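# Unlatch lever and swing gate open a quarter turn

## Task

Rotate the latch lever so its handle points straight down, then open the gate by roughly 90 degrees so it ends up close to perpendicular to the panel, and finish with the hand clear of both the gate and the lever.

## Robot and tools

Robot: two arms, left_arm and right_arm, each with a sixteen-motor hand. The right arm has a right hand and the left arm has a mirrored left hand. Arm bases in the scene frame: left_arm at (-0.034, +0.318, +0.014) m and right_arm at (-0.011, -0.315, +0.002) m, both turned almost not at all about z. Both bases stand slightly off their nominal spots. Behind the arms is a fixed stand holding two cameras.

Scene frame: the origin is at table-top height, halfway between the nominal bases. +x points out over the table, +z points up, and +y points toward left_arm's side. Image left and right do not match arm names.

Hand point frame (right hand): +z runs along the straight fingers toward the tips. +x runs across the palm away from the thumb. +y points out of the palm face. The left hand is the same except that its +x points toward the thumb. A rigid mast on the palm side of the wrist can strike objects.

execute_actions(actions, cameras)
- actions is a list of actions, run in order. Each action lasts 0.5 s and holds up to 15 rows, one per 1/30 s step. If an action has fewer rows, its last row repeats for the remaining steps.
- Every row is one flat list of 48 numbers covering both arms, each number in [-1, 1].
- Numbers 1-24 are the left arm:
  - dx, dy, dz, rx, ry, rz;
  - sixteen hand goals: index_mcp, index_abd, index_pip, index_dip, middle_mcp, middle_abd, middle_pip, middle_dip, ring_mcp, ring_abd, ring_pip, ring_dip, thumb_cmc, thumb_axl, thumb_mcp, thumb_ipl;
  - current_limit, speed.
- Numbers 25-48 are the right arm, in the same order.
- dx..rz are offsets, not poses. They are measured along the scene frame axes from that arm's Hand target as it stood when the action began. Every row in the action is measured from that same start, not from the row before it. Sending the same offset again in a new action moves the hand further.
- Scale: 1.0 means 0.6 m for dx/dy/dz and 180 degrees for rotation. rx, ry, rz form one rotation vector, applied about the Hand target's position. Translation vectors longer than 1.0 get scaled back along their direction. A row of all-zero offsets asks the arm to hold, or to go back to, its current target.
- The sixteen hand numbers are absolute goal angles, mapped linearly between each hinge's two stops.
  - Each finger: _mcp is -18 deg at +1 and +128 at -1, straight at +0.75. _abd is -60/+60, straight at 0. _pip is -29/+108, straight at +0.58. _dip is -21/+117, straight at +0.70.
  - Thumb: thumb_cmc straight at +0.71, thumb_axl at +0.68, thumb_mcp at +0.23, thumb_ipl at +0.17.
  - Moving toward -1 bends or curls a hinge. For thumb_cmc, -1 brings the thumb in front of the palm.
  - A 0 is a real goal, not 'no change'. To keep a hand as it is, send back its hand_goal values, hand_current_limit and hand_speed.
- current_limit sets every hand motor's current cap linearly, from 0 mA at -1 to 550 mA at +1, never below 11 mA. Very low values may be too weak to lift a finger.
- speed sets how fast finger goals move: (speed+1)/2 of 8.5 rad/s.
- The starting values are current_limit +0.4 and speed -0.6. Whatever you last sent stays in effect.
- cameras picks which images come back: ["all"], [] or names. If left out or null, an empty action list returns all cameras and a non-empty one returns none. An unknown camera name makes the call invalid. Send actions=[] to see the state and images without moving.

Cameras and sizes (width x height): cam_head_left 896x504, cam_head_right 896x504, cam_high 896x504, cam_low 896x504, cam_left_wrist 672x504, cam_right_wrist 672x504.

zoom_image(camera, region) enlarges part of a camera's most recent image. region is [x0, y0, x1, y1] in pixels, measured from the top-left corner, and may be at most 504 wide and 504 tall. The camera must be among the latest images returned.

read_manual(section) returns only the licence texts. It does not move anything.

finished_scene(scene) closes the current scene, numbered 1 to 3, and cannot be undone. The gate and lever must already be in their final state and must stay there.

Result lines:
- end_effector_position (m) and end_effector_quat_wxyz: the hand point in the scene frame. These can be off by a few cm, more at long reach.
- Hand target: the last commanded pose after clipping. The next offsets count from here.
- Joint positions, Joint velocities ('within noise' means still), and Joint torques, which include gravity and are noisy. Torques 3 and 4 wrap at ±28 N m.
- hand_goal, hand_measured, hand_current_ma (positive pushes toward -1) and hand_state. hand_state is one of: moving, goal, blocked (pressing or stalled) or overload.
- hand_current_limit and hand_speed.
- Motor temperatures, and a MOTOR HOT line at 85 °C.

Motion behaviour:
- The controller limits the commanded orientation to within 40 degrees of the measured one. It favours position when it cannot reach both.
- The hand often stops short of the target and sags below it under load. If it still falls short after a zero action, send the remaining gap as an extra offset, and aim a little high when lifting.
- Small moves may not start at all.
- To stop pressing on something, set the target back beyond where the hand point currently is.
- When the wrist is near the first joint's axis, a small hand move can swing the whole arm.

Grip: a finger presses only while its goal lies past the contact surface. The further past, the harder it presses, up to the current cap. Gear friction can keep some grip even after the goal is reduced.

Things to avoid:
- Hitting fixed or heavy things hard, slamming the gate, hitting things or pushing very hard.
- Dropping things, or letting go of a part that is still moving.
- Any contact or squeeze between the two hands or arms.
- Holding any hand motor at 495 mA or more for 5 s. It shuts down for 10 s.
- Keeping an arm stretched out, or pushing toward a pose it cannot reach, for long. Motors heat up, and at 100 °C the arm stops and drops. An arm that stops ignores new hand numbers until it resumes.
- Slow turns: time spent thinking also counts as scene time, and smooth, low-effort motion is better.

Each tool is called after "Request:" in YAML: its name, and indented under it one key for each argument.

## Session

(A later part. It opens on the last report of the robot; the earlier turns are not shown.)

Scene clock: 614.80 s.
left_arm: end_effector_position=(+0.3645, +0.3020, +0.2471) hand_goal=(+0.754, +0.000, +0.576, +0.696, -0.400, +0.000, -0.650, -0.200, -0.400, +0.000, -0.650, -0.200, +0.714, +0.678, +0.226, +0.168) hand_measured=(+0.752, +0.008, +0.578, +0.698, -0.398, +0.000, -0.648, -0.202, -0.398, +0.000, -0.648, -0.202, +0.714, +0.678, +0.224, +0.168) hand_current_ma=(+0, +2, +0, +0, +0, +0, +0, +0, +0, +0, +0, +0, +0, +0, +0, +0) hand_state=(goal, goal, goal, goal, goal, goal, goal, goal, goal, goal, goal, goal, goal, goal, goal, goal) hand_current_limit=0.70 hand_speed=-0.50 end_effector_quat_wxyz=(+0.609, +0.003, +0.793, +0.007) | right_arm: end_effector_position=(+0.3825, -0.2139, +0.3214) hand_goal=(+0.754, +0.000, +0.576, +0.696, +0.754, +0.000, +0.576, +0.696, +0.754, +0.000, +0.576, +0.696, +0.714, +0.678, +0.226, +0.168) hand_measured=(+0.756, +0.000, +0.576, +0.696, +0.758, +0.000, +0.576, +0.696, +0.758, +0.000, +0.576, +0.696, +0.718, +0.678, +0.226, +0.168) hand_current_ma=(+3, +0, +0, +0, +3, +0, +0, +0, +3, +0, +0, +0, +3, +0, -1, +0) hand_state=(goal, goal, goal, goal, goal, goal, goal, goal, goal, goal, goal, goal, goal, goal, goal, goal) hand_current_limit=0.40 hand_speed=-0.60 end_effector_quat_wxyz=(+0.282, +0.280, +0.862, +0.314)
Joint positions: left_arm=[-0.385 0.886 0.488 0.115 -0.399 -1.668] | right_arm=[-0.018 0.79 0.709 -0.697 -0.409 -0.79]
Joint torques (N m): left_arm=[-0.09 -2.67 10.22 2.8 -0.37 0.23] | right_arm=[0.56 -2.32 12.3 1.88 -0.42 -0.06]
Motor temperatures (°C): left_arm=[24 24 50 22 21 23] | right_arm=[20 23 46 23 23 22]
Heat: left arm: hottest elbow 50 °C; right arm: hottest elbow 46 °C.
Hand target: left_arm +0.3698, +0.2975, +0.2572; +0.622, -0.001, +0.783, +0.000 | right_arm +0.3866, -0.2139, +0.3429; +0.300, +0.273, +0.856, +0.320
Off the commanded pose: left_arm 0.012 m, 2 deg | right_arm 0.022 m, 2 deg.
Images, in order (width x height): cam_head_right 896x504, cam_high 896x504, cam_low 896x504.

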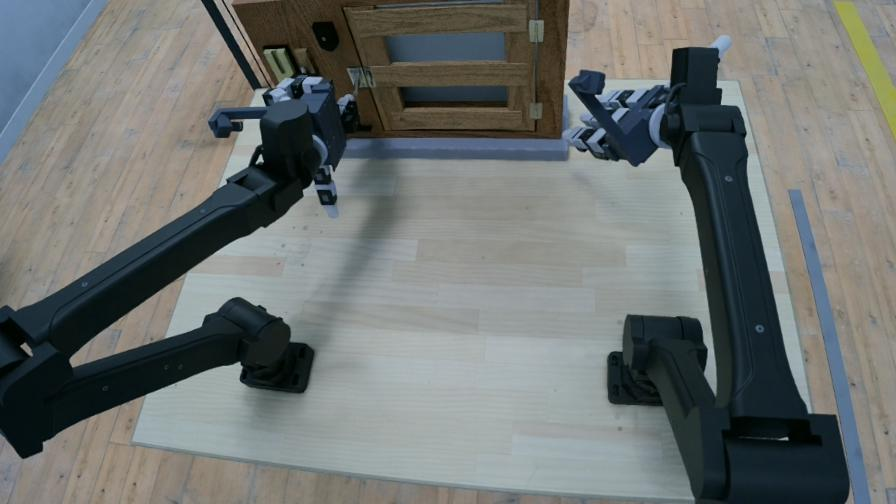

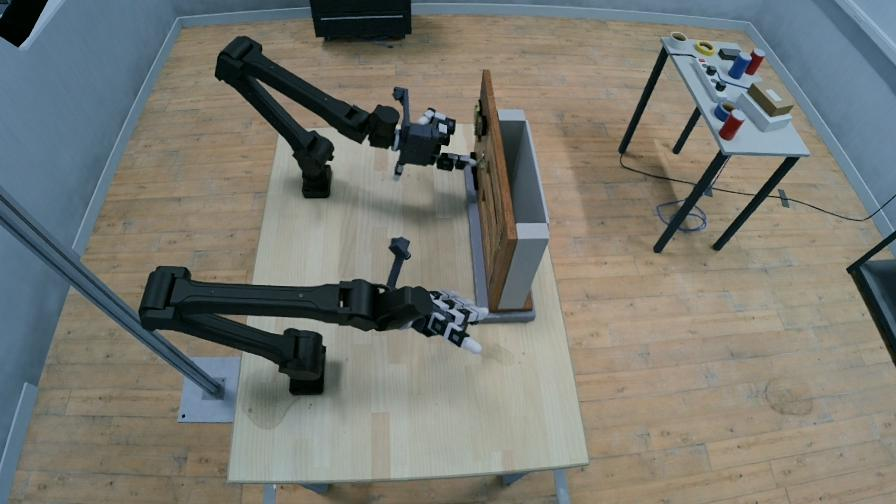

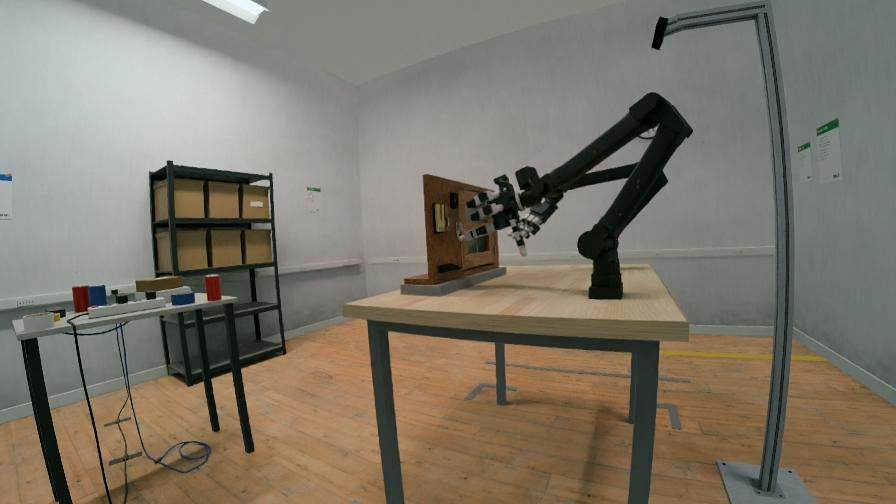

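Request:
execute_actions:
  actions:
    - [[0,0.02,0.12,0,0.0,0,0.754,0,0.576,0.696,-0.4,0,-0.65,-0.2,-0.4,0,-0.65,-0.2,0.714,0.678,0.226,0.168,0.7,-0.5,0,0,0,0,0,0,0.754,0,0.576,0.696,0.754,0,0.576,0.696,0.754,0,0.576,0.696,0.714,0.678,0.226,0.168,0.4,-0.6]]
    - [[0.005,0,-0.098,0,0,0,0.754,0,0.576,0.696,-0.4,0,-0.65,-0.2,-0.4,0,-0.65,-0.2,0.714,0.678,0.226,0.168,0.7,-0.5,0,0,0,0,0,0,0.754,0,0.576,0.696,0.754,0,0.576,0.696,0.754,0,0.576,0.696,0.714,0.678,0.226,0.168,0.4,-0.6]]
    - [[0,-0.03,0,0,0.0,0,0.754,0,0.576,0.696,-0.4,0,-0.65,-0.2,-0.4,0,-0.65,-0.2,0.714,0.678,0.226,0.168,0.7,-0.5,0,0,0,0,0,0,0.754,0,0.576,0.696,0.754,0,0.576,0.696,0.754,0,0.576,0.696,0.714,0.678,0.226,0.168,0.4,-0.6]]
  cameras: ["cam_high","cam_head_right","cam_low"]

Request:
zoom_image:
  camera: "cam_low"
  region: [445, 210, 485, 250]

Request:
zoom_image:
  camera: "cam_head_right"
  region: [320, 50, 400, 110]

Scene clock: 629.50 s.
left_arm: end_effector_position=(+0.3689, +0.2970, +0.2651) hand_goal=(+0.754, +0.000, +0.576, +0.696, -0.400, +0.000, -0.650, -0.200, -0.400, +0.000, -0.650, -0.200, +0.714, +0.678, +0.226, +0.168) hand_measured=(+0.748, +0.002, +0.572, +0.696, -0.398, +0.000, -0.648, -0.202, -0.398, +0.000, -0.648, -0.202, +0.714, +0.678, +0.224, +0.168) hand_current_ma=(-2, +0, -1, +0, +0, +0, +0, +0, +0, +0, +0, +0, +0, +0, +0, +0) hand_state=(goal, goal, goal, goal, goal, goal, goal, goal, goal, goal, goal, goal, goal, goal, goal, goal) hand_current_limit=0.70 hand_speed=-0.50 end_effector_quat_wxyz=(+0.613, +0.002, +0.790, +0.008) | right_arm: end_effector_position=(+0.3825, -0.2139, +0.3214) hand_goal=(+0.754, +0.000, +0.576, +0.696, +0.754, +0.000, +0.576, +0.696, +0.754, +0.000, +0.576, +0.696, +0.714, +0.678, +0.226, +0.168) hand_measured=(+0.756, +0.000, +0.576, +0.696, +0.758, +0.000, +0.576, +0.696, +0.758, +0.000, +0.576, +0.696, +0.718, +0.678, +0.226, +0.168) hand_current_ma=(+3, +0, +0, +0, +3, +0, +0, +0, +3, +0, +0, +0, +3, +0, -1, +0) hand_state=(goal, goal, goal, goal, goal, goal, goal, goal, goal, goal, goal, goal, goal, goal, goal, goal) hand_current_limit=0.40 hand_speed=-0.60 end_effector_quat_wxyz=(+0.282, +0.280, +0.862, +0.314)
Joint positions: left_arm=[-0.398 0.884 0.532 0.077 -0.415 -1.668] | right_arm=[-0.018 0.79 0.709 -0.697 -0.409 -0.79]
Joint torques (N m): left_arm=[-0.15 -2.37 9.81 2.8 -0.35 0.18] | right_arm=[0.62 -2.32 12.29 1.88 -0.42 -0.06]
Heat: left arm: hottest elbow 46 °C; right arm: hottest elbow 47 °C.
Hand target: left_arm +0.3728, +0.2914, +0.2704; +0.622, -0.001, +0.783, +0.000 | right_arm +0.3866, -0.2139, +0.3429; +0.300, +0.273, +0.856, +0.320
Off the commanded pose: left_arm 0.009 m, 2 deg | right_arm 0.022 m, 2 deg.
Images, in order (width x height): cam_head_right 896x504, cam_high 896x504, cam_low 896x504.

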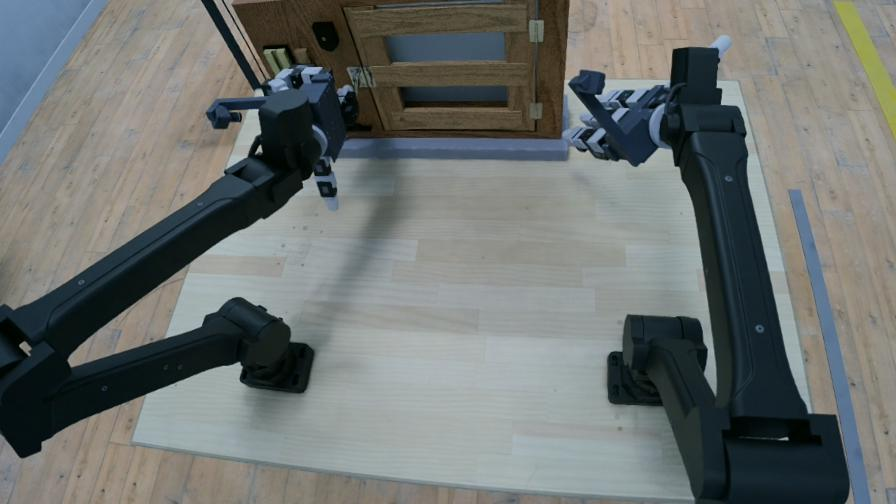

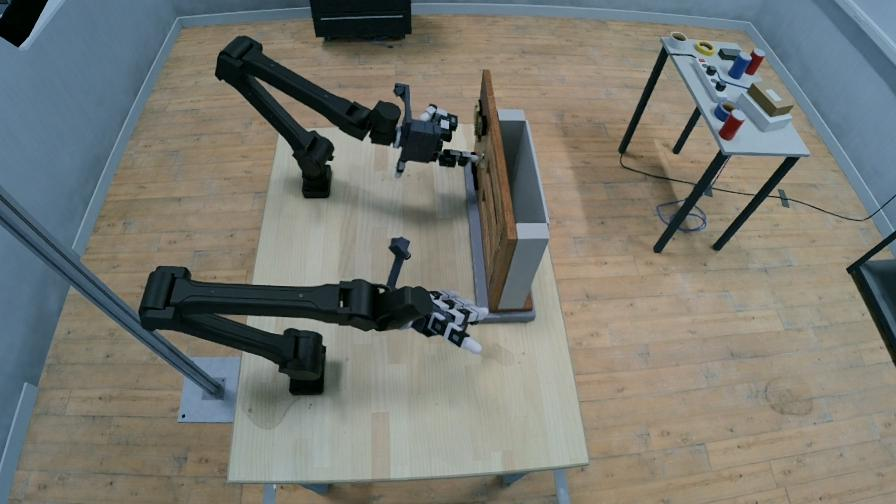

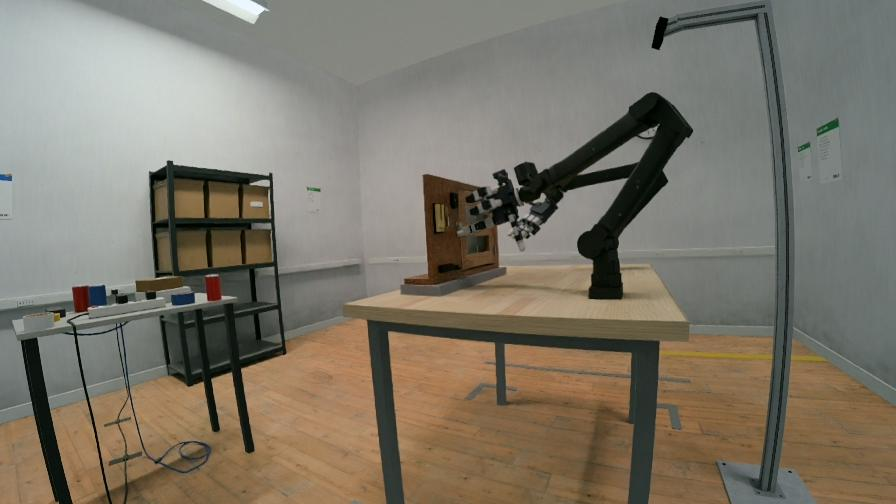

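Scaled by 12.600 from the camera's 896x504 image, which has a finer 1280x720 frame.

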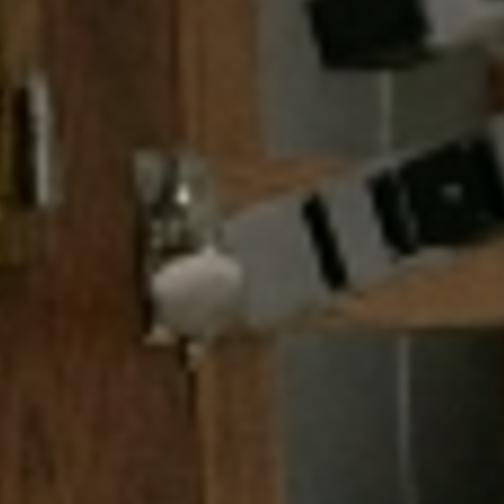

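Scaled by 6.300 from the camera's 896x504 image, which has a finer 1280x720 frame.

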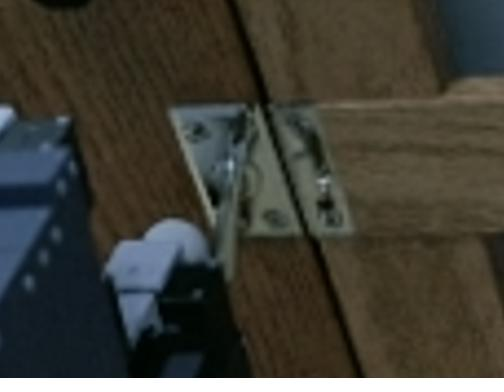

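Request:
execute_actions:
  actions:
    - [[0,-0.02,0,0,0.0,0,0.95,0,0.676,0.8,-0.4,0,-0.65,-0.2,-0.4,0,-0.65,-0.2,0.714,0.678,0.226,0.168,0.7,-0.6,0,0,0,0,0,0,0.754,0,0.576,0.696,0.754,0,0.576,0.696,0.754,0,0.576,0.696,0.714,0.678,0.226,0.168,0.4,-0.6]]
    - [[0,-0.015,0,0,0.0,0,0.95,0,0.676,0.8,-0.4,0,-0.65,-0.2,-0.4,0,-0.65,-0.2,0.714,0.678,0.226,0.168,0.7,-0.6,0,0,0,0,0,0,0.754,0,0.576,0.696,0.754,0,0.576,0.696,0.754,0,0.576,0.696,0.714,0.678,0.226,0.168,0.4,-0.6]]
  cameras: ["cam_high","cam_head_right","cam_low"]

Request:
zoom_image:
  camera: "cam_low"
  region: [445, 210, 485, 250]

Request:
zoom_image:
  camera: "cam_head_right"
  region: [320, 50, 400, 110]

Scene clock: 638.67 s.
left_arm: end_effector_position=(+0.3626, +0.2955, +0.2638) hand_goal=(+0.950, +0.000, +0.676, +0.800, -0.400, +0.000, -0.650, -0.200, -0.400, +0.000, -0.650, -0.200, +0.714, +0.678, +0.226, +0.168) hand_measured=(+0.794, -0.016, +0.614, +0.760, -0.398, +0.000, -0.648, -0.202, -0.398, +0.000, -0.648, -0.202, +0.714, +0.678, +0.224, +0.168) hand_current_ma=(-467, -7, -93, -45, +0, +0, +0, +0, +0, +0, +0, +0, +0, +0, +0, +0) hand_state=(blocked, goal, blocked, blocked, goal, goal, goal, goal, goal, goal, goal, goal, goal, goal, goal, goal) hand_current_limit=0.70 hand_speed=-0.60 end_effector_quat_wxyz=(+0.612, -0.009, +0.790, +0.035) | right_arm: end_effector_position=(+0.3825, -0.2139, +0.3214) hand_goal=(+0.754, +0.000, +0.576, +0.696, +0.754, +0.000, +0.576, +0.696, +0.754, +0.000, +0.576, +0.696, +0.714, +0.678, +0.226, +0.168) hand_measured=(+0.756, +0.000, +0.576, +0.696, +0.758, +0.000, +0.576, +0.696, +0.758, +0.000, +0.576, +0.696, +0.718, +0.678, +0.226, +0.168) hand_current_ma=(+3, +0, +0, +0, +3, +0, +0, +0, +3, +0, +0, +0, +3, +0, -1, +0) hand_state=(goal, goal, goal, goal, goal, goal, goal, goal, goal, goal, goal, goal, goal, goal, goal, goal) hand_current_limit=0.40 hand_speed=-0.60 end_effector_quat_wxyz=(+0.282, +0.280, +0.862, +0.314)
Joint positions: left_arm=[-0.439 0.902 0.532 0.082 -0.511 -1.668] | right_arm=[-0.018 0.79 0.709 -0.697 -0.409 -0.79]
Joint torques (N m): left_arm=[-2.43 -1.85 11.11 2.7 0.78 -0.04] | right_arm=[0.56 -2.32 12.3 1.89 -0.42 -0.06]
Motor temperatures (°C): left_arm=[24 23 45 22 21 23] | right_arm=[20 23 47 23 23 22]
Heat: left arm: hottest elbow 45 °C; right arm: hottest elbow 47 °C.
Hand target: left_arm +0.3728, +0.2705, +0.2704; +0.622, -0.001, +0.783, +0.000 | right_arm +0.3866, -0.2139, +0.3429; +0.300, +0.273, +0.856, +0.320
Off the commanded pose: left_arm 0.028 m, 4 deg | right_arm 0.022 m, 2 deg.
Images, in order (width x height): cam_head_right 896x504, cam_high 896x504, cam_low 896x504.

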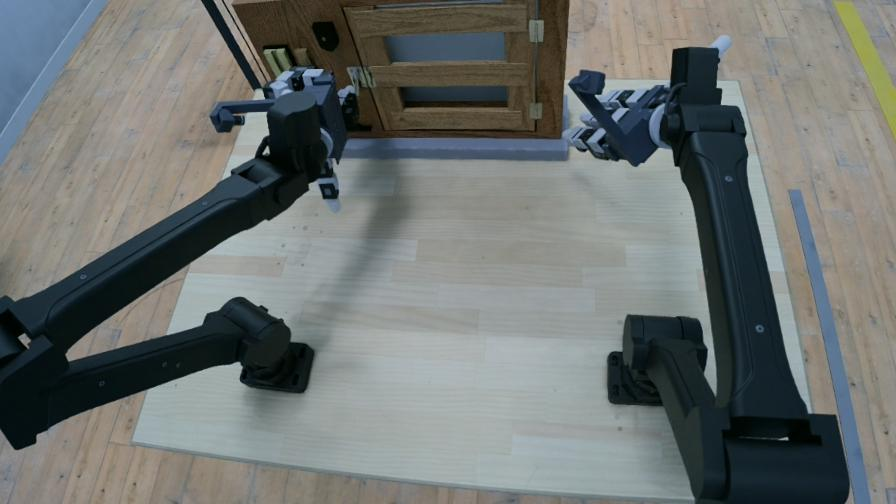

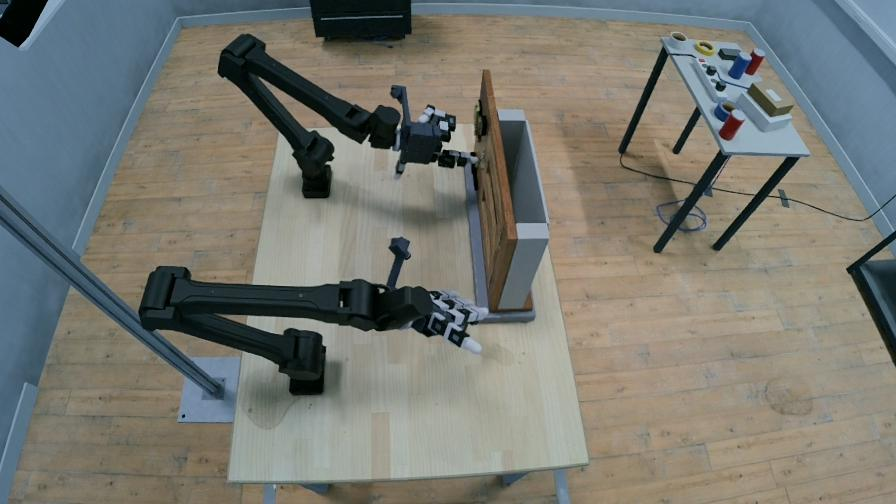

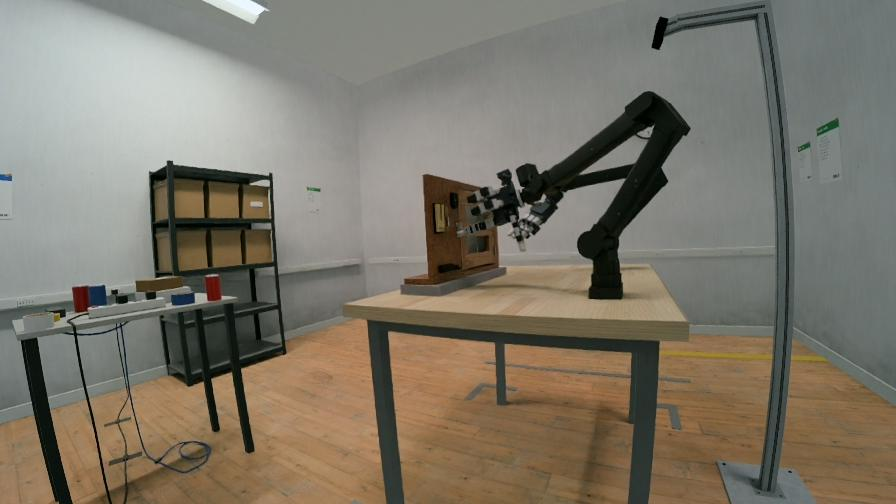

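Scaled by 12.600 from the camera's 896x504 image, which has a finer 1280x720 frame.

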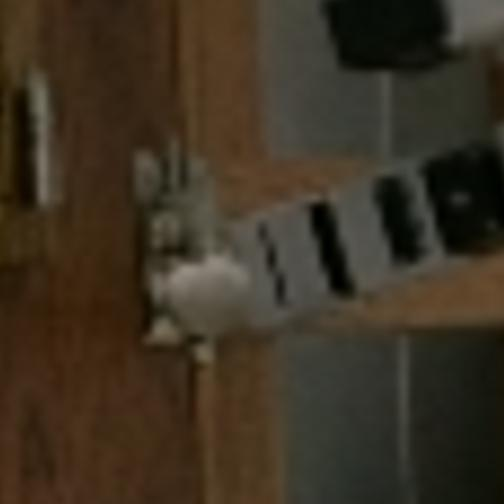

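Scaled by 6.300 from the camera's 896x504 image, which has a finer 1280x720 frame.

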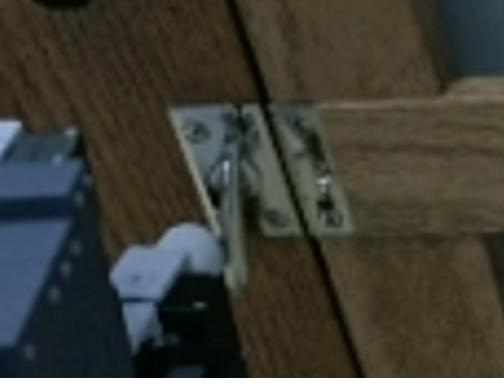

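Request:
execute_actions:
  actions:
    - [[0.005,-0.01,-0.015,0,0.0,0,0.95,0,0.676,0.8,-0.4,0,-0.65,-0.2,-0.4,0,-0.65,-0.2,0.714,0.678,0.226,0.168,0.7,-0.6,0,0,0,0,0,0,0.754,0,0.576,0.696,0.754,0,0.576,0.696,0.754,0,0.576,0.696,0.714,0.678,0.226,0.168,0.4,-0.6]]
  cameras: ["cam_high","cam_head_right","cam_low"]

Request:
zoom_image:
  camera: "cam_low"
  region: [445, 210, 485, 250]

Request:
zoom_image:
  camera: "cam_head_right"
  region: [320, 50, 400, 110]

Scene clock: 649.47 s.
left_arm: end_effector_position=(+0.3673, +0.2886, +0.2555) hand_goal=(+0.950, +0.000, +0.676, +0.800, -0.400, +0.000, -0.650, -0.200, -0.400, +0.000, -0.650, -0.200, +0.714, +0.678, +0.226, +0.168) hand_measured=(+0.794, -0.004, +0.614, +0.760, -0.398, +0.000, -0.648, -0.202, -0.398, +0.000, -0.648, -0.202, +0.714, +0.678, +0.224, +0.168) hand_current_ma=(-467, -1, -93, -45, +0, +0, +0, +0, +0, +0, +0, +0, +0, +0, +0, +0) hand_state=(blocked, goal, blocked, blocked, goal, goal, goal, goal, goal, goal, goal, goal, goal, goal, goal, goal) hand_current_limit=0.70 hand_speed=-0.60 end_effector_quat_wxyz=(+0.609, -0.005, +0.792, +0.038) | right_arm: end_effector_position=(+0.3825, -0.2139, +0.3214) hand_goal=(+0.754, +0.000, +0.576, +0.696, +0.754, +0.000, +0.576, +0.696, +0.754, +0.000, +0.576, +0.696, +0.714, +0.678, +0.226, +0.168) hand_measured=(+0.756, +0.000, +0.576, +0.696, +0.758, +0.000, +0.576, +0.696, +0.758, +0.000, +0.576, +0.696, +0.718, +0.678, +0.226, +0.168) hand_current_ma=(+3, +0, +0, +0, +3, +0, +0, +0, +3, +0, +0, +0, +3, +0, -1, +0) hand_state=(goal, goal, goal, goal, goal, goal, goal, goal, goal, goal, goal, goal, goal, goal, goal, goal) hand_current_limit=0.40 hand_speed=-0.60 end_effector_quat_wxyz=(+0.282, +0.280, +0.862, +0.314)
Joint positions: left_arm=[-0.454 0.942 0.532 0.112 -0.525 -1.668] | right_arm=[-0.018 0.79 0.709 -0.697 -0.409 -0.79]
Joint torques (N m): left_arm=[-2.26 -2.14 10.33 2.81 0.84 -0.08] | right_arm=[0.62 -2.32 12.29 1.91 -0.42 -0.06]
Heat: left arm: hottest elbow 44 °C; right arm: hottest elbow 47 °C.
Hand target: left_arm +0.3758, +0.2644, +0.2614; +0.622, -0.001, +0.783, +0.000 | right_arm +0.3866, -0.2139, +0.3429; +0.300, +0.273, +0.856, +0.320
Off the commanded pose: left_arm 0.026 m, 5 deg | right_arm 0.022 m, 2 deg.
Images, in order (width x height): cam_head_right 896x504, cam_high 896x504, cam_low 896x504.

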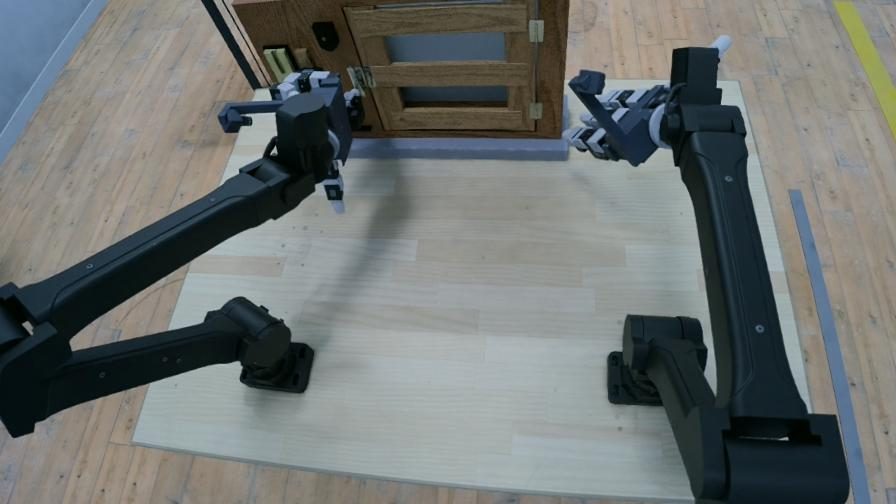

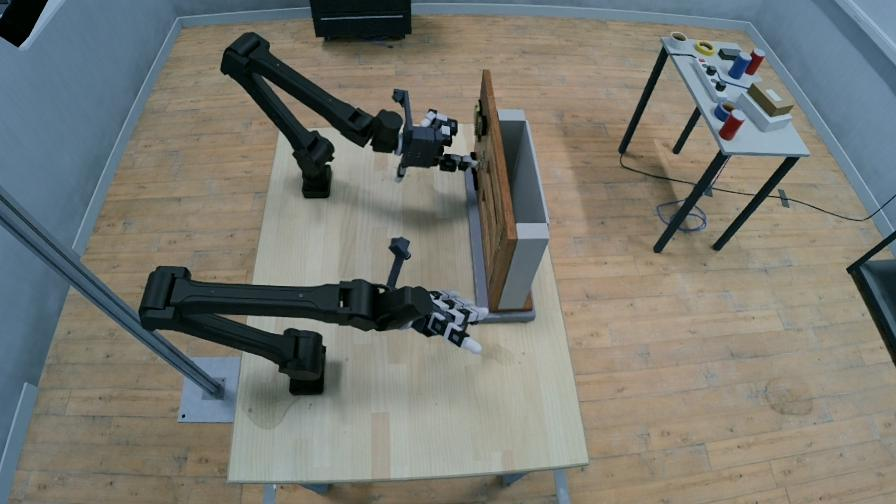

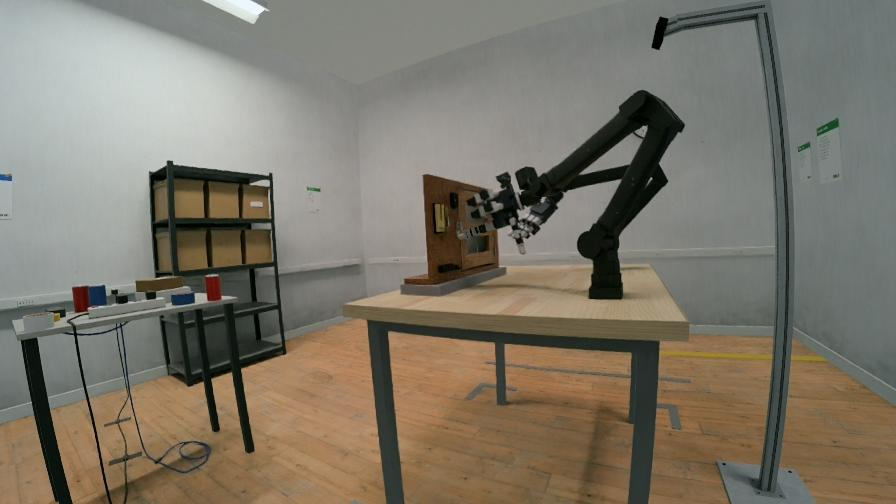

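Scaled by 12.600 from the camera's 896x504 image, which has a finer 1280x720 frame.

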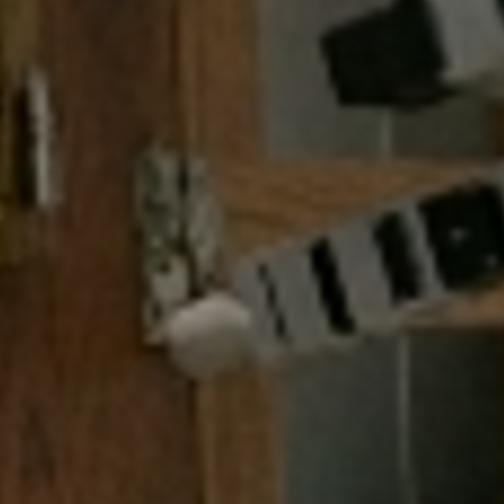

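Scaled by 6.300 from the camera's 896x504 image, which has a finer 1280x720 frame.

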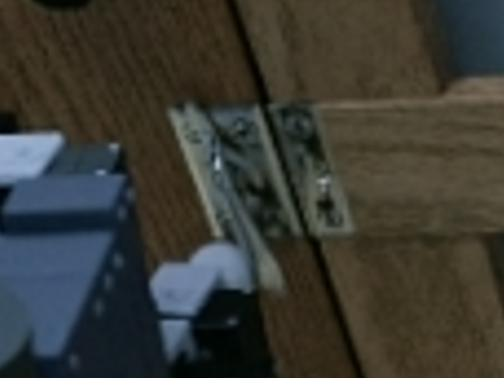

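Request:
execute_actions:
  actions:
    - [[0.0,0.04,0,0,0.0,0,0.5,0,0.576,0.696,-0.4,0,-0.65,-0.2,-0.4,0,-0.65,-0.2,0.714,0.678,0.226,0.168,0.4,-0.5,0,0,0,0,0,0,0.754,0,0.576,0.696,0.754,0,0.576,0.696,0.754,0,0.576,0.696,0.714,0.678,0.226,0.168,0.4,-0.6]]
    - [[-0.09,0,0.05,0,0.0,0,0.754,0,0.576,0.696,-0.4,0,-0.65,-0.2,-0.4,0,-0.65,-0.2,0.714,0.678,0.226,0.168,0.4,-0.5,0,0,0,0,0,0,0.754,0,0.576,0.696,0.754,0,0.576,0.696,0.754,0,0.576,0.696,0.714,0.678,0.226,0.168,0.4,-0.6]]
    - [[0.0,-0.165,0.06,0,0,0,0.754,0,0.576,0.696,-0.4,0,-0.65,-0.2,-0.4,0,-0.65,-0.2,0.714,0.678,0.226,0.168,0.4,-0.5,0,0,0,0,0,0,0.754,0,0.576,0.696,0.754,0,0.576,0.696,0.754,0,0.576,0.696,0.714,0.678,0.226,0.168,0.4,-0.6]]
  cameras: ["cam_high","cam_head_right","cam_low","cam_left_wrist"]

Request:
zoom_image:
  camera: "cam_left_wrist"
  region: [180, 0, 440, 200]

Request:
zoom_image:
  camera: "cam_head_right"
  region: [320, 0, 480, 120]

Request:
zoom_image:
  camera: "cam_low"
  region: [440, 190, 520, 250]

Scene clock: 664.87 s.
left_arm: end_effector_position=(+0.3123, +0.1973, +0.2972) hand_goal=(+0.754, +0.000, +0.576, +0.696, -0.400, +0.000, -0.650, -0.200, -0.400, +0.000, -0.650, -0.200, +0.714, +0.678, +0.226, +0.168) hand_measured=(+0.756, +0.002, +0.574, +0.694, -0.398, +0.000, -0.648, -0.202, -0.398, +0.000, -0.648, -0.202, +0.714, +0.678, +0.224, +0.168) hand_current_ma=(+0, +0, +0, +0, +0, +0, +0, +0, +0, +0, +0, +0, +0, +0, +0, +0) hand_state=(goal, goal, goal, goal, goal, goal, goal, goal, goal, goal, goal, goal, goal, goal, goal, goal) hand_current_limit=0.40 hand_speed=-0.50 end_effector_quat_wxyz=(+0.608, +0.021, +0.793, +0.018) | right_arm: end_effector_position=(+0.3825, -0.2139, +0.3214) hand_goal=(+0.754, +0.000, +0.576, +0.696, +0.754, +0.000, +0.576, +0.696, +0.754, +0.000, +0.576, +0.696, +0.714, +0.678, +0.226, +0.168) hand_measured=(+0.756, +0.000, +0.576, +0.696, +0.758, +0.000, +0.576, +0.696, +0.758, +0.000, +0.576, +0.696, +0.718, +0.678, +0.226, +0.168) hand_current_ma=(+3, +0, +0, +0, +3, +0, +0, +0, +3, +0, +0, +0, +3, +0, -1, +0) hand_state=(goal, goal, goal, goal, goal, goal, goal, goal, goal, goal, goal, goal, goal, goal, goal, goal) hand_current_limit=0.40 hand_speed=-0.60 end_effector_quat_wxyz=(+0.282, +0.280, +0.862, +0.314)
Joint positions: left_arm=[-0.822 0.895 0.643 -0.133 -0.807 -1.8] | right_arm=[-0.018 0.79 0.709 -0.697 -0.409 -0.79]
Joint torques (N m): left_arm=[0.79 -2.96 14.71 1.24 -0.56 0.1] | right_arm=[0.67 -2.37 12.3 1.89 -0.42 -0.06]
Heat: left arm: hottest elbow 44 °C; right arm: hottest elbow 47 °C.
Hand target: left_arm +0.3218, +0.1894, +0.3274; +0.622, -0.001, +0.783, +0.000 | right_arm +0.3866, -0.2139, +0.3429; +0.300, +0.273, +0.856, +0.320
Off the commanded pose: left_arm 0.033 m, 4 deg | right_arm 0.022 m, 2 deg.
Images, in order (width x height): cam_head_right 896x504, cam_high 896x504, cam_low 896x504, cam_left_wrist 672x504.

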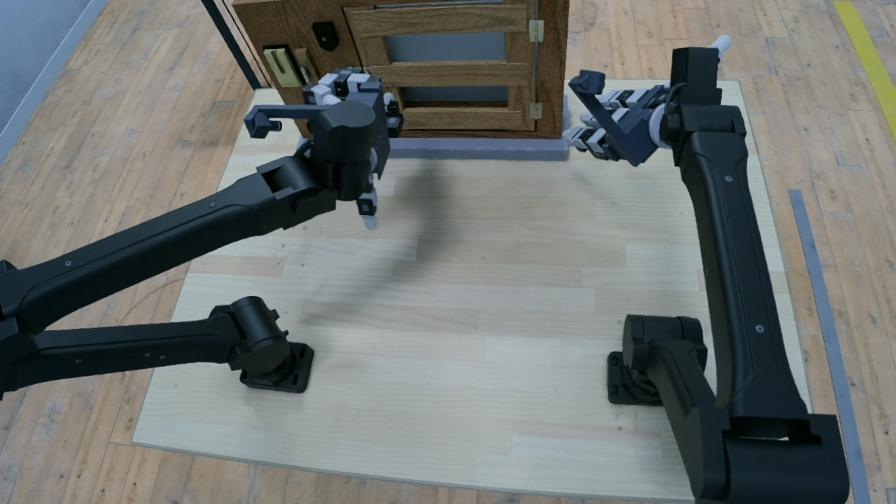

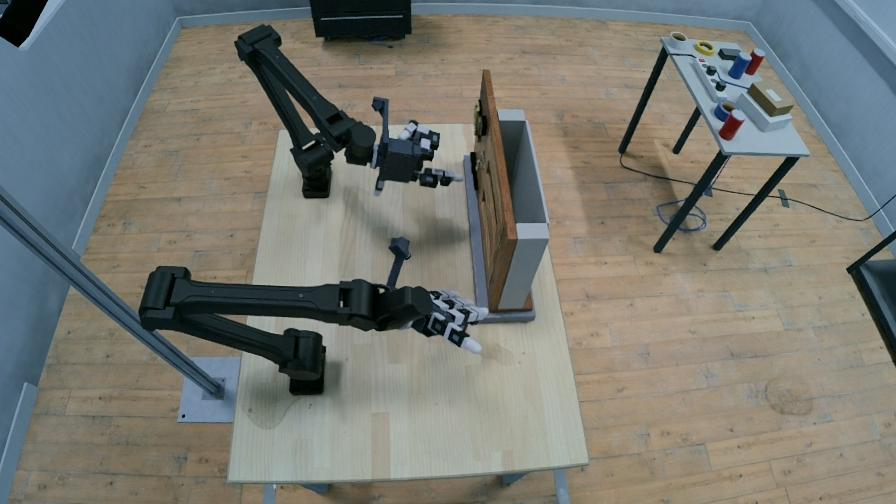

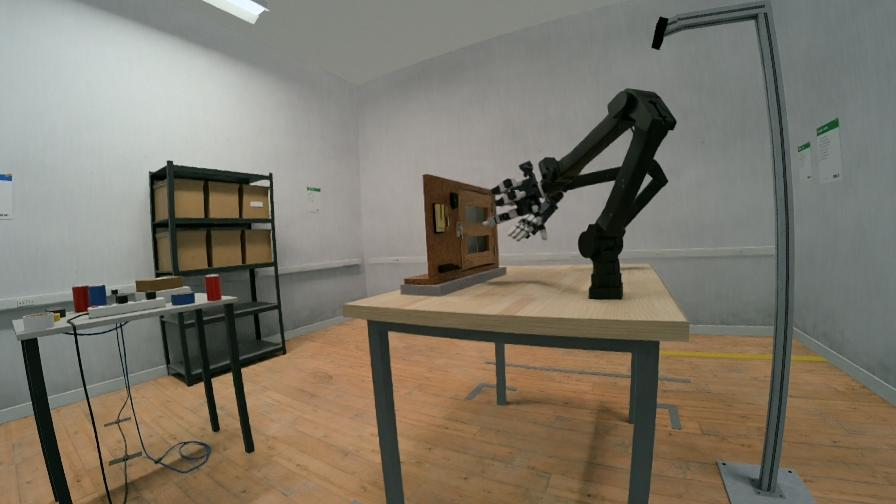

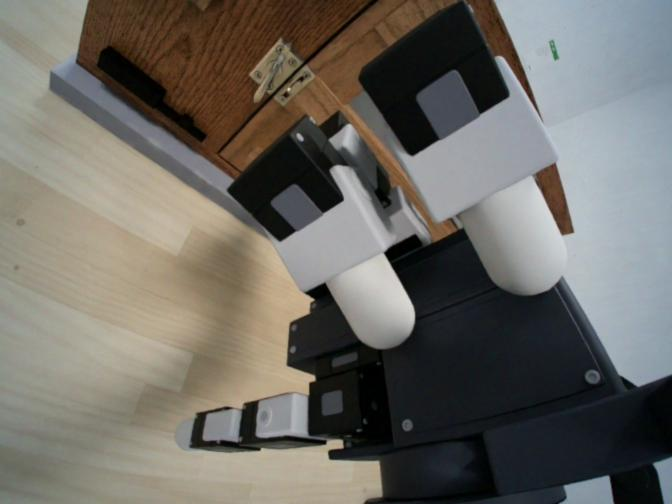

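Scaled by 1.938 from the camera's 672x504 image, which has a finer 960x720 frame.

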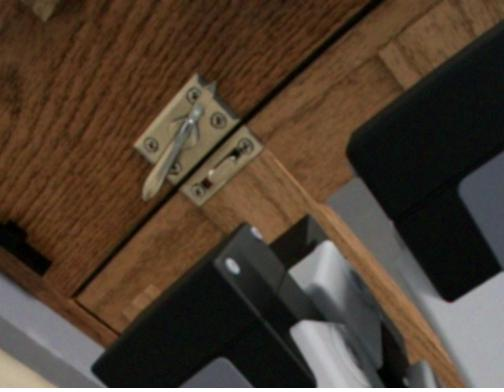

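Scaled by 3.150 from the camera's 896x504 image, which has a finer 1280x720 frame.

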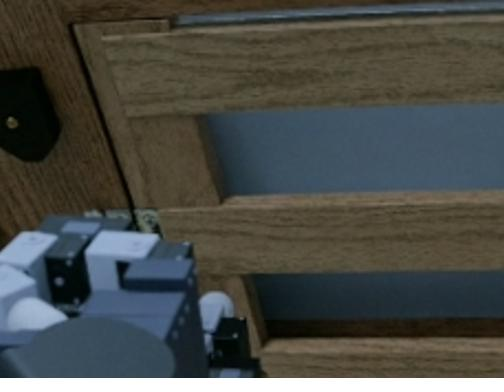

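Scaled by 6.300 from the camera's 896x504 image, which has a finer 1280x720 frame.

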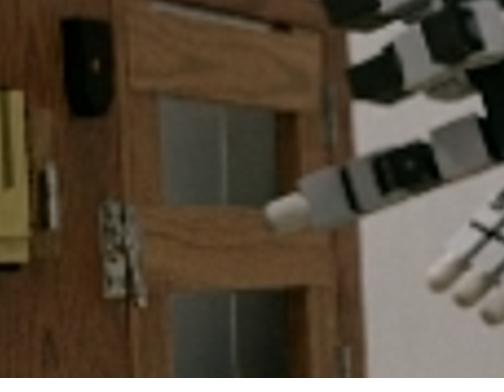

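Request:
execute_actions:
  actions:
    - [[0.03,-0.022,0.08,0,0,0,0.754,0,0.576,0.696,-0.4,0,-0.65,-0.2,-0.4,0,-0.65,-0.2,0.714,0.678,0.226,0.168,0.4,-0.5,0,0,0,0,0,0,0.754,0,0.576,0.696,0.754,0,0.576,0.696,0.754,0,0.576,0.696,0.714,0.678,0.226,0.168,0.4,-0.6]]
  cameras: ["cam_high","cam_head_right","cam_low"]

Request:
zoom_image:
  camera: "cam_head_right"
  region: [320, 0, 480, 120]

Request:
zoom_image:
  camera: "cam_low"
  region: [440, 190, 520, 250]

Scene clock: 681.67 s.
left_arm: end_effector_position=(+0.3316, +0.1796, +0.3466) hand_goal=(+0.754, +0.000, +0.576, +0.696, -0.400, +0.000, -0.650, -0.200, -0.400, +0.000, -0.650, -0.200, +0.714, +0.678, +0.226, +0.168) hand_measured=(+0.756, +0.002, +0.574, +0.694, -0.398, +0.000, -0.648, -0.202, -0.398, +0.000, -0.648, -0.202, +0.714, +0.678, +0.224, +0.168) hand_current_ma=(+0, +0, +0, +0, +0, +0, +0, +0, +0, +0, +0, +0, +0, +0, +0, +0) hand_state=(goal, goal, goal, goal, goal, goal, goal, goal, goal, goal, goal, goal, goal, goal, goal, goal) hand_current_limit=0.40 hand_speed=-0.50 end_effector_quat_wxyz=(+0.609, +0.018, +0.793, +0.015) | right_arm: end_effector_position=(+0.3825, -0.2139, +0.3214) hand_goal=(+0.754, +0.000, +0.576, +0.696, +0.754, +0.000, +0.576, +0.696, +0.754, +0.000, +0.576, +0.696, +0.714, +0.678, +0.226, +0.168) hand_measured=(+0.756, +0.000, +0.576, +0.696, +0.758, +0.000, +0.576, +0.696, +0.758, +0.000, +0.576, +0.696, +0.718, +0.678, +0.226, +0.168) hand_current_ma=(+3, +0, +0, +0, +3, +0, +0, +0, +3, +0, +0, +0, +3, +0, -1, +0) hand_state=(goal, goal, goal, goal, goal, goal, goal, goal, goal, goal, goal, goal, goal, goal, goal, goal) hand_current_limit=0.40 hand_speed=-0.60 end_effector_quat_wxyz=(+0.282, +0.280, +0.862, +0.314)
Joint positions: left_arm=[-0.813 0.947 0.802 -0.234 -0.799 -1.8] | right_arm=[-0.018 0.79 0.709 -0.697 -0.409 -0.79]
Joint torques (N m): left_arm=[1.55 -3.96 14.38 1.31 -0.37 0.16] | right_arm=[0.56 -2.37 12.27 1.89 -0.42 -0.07]
Heat: left arm: hottest elbow 49 °C; right arm: hottest elbow 47 °C.
Hand target: left_arm +0.3398, +0.1762, +0.3756; +0.622, -0.001, +0.783, +0.000 | right_arm +0.3866, -0.2139, +0.3429; +0.300, +0.273, +0.856, +0.320
Off the commanded pose: left_arm 0.030 m, 3 deg | right_arm 0.022 m, 2 deg.
Images, in order (width x height): cam_head_right 896x504, cam_high 896x504, cam_low 896x504.

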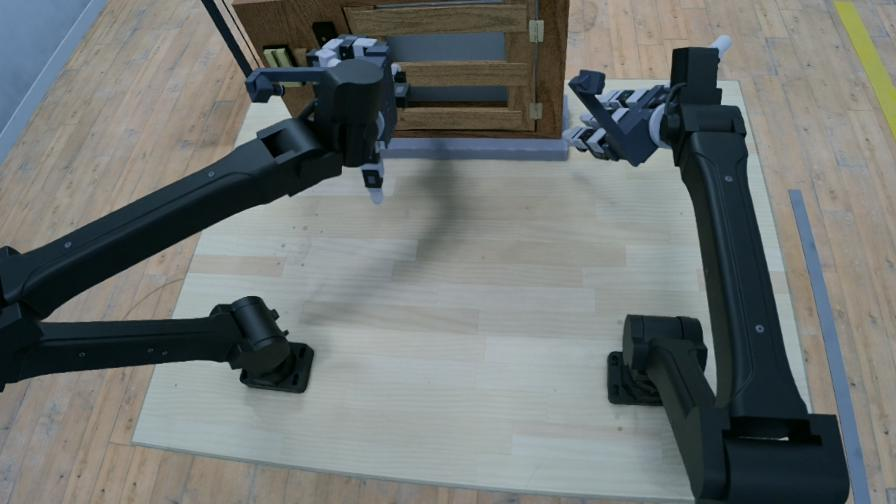

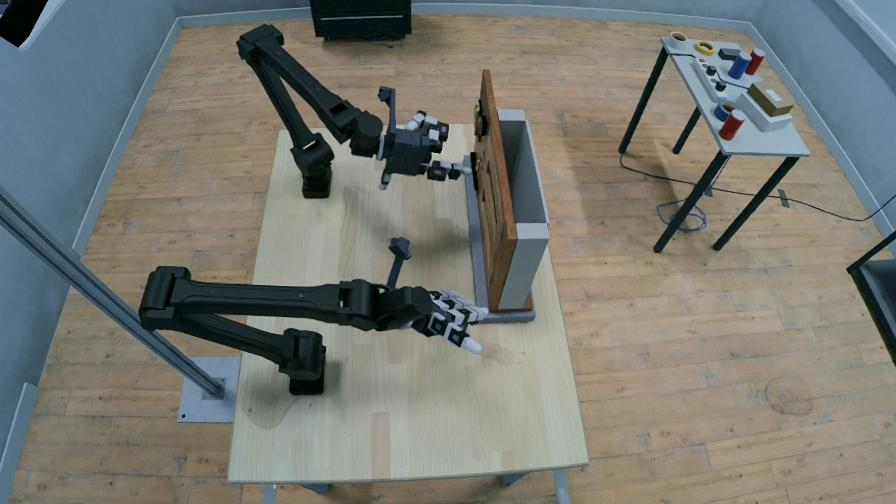

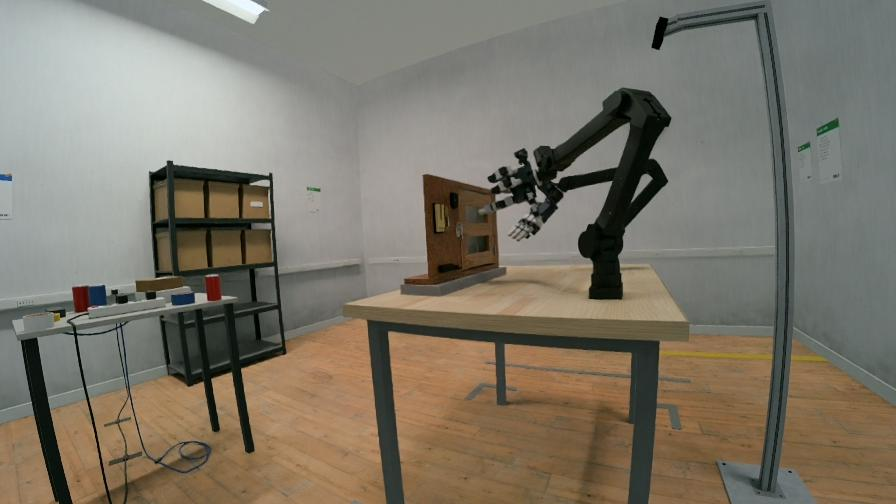

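Scaled by 3.150 from the camera's 896x504 image, which has a finer 1280x720 frame.

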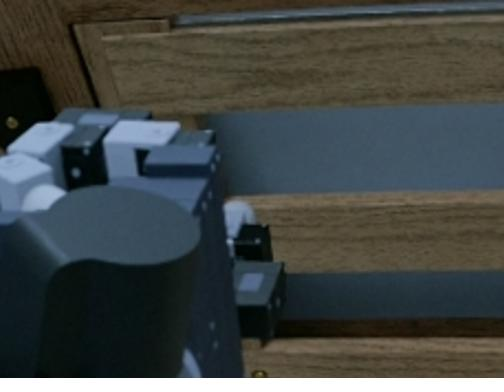

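Scaled by 6.300 from the camera's 896x504 image, which has a finer 1280x720 frame.

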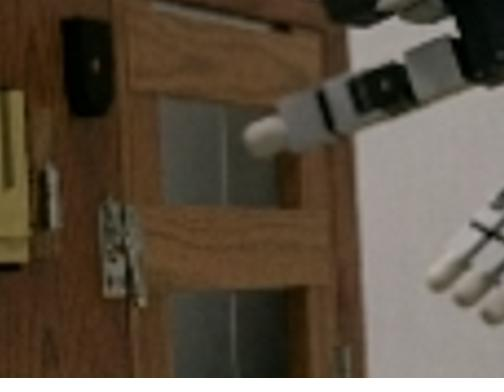

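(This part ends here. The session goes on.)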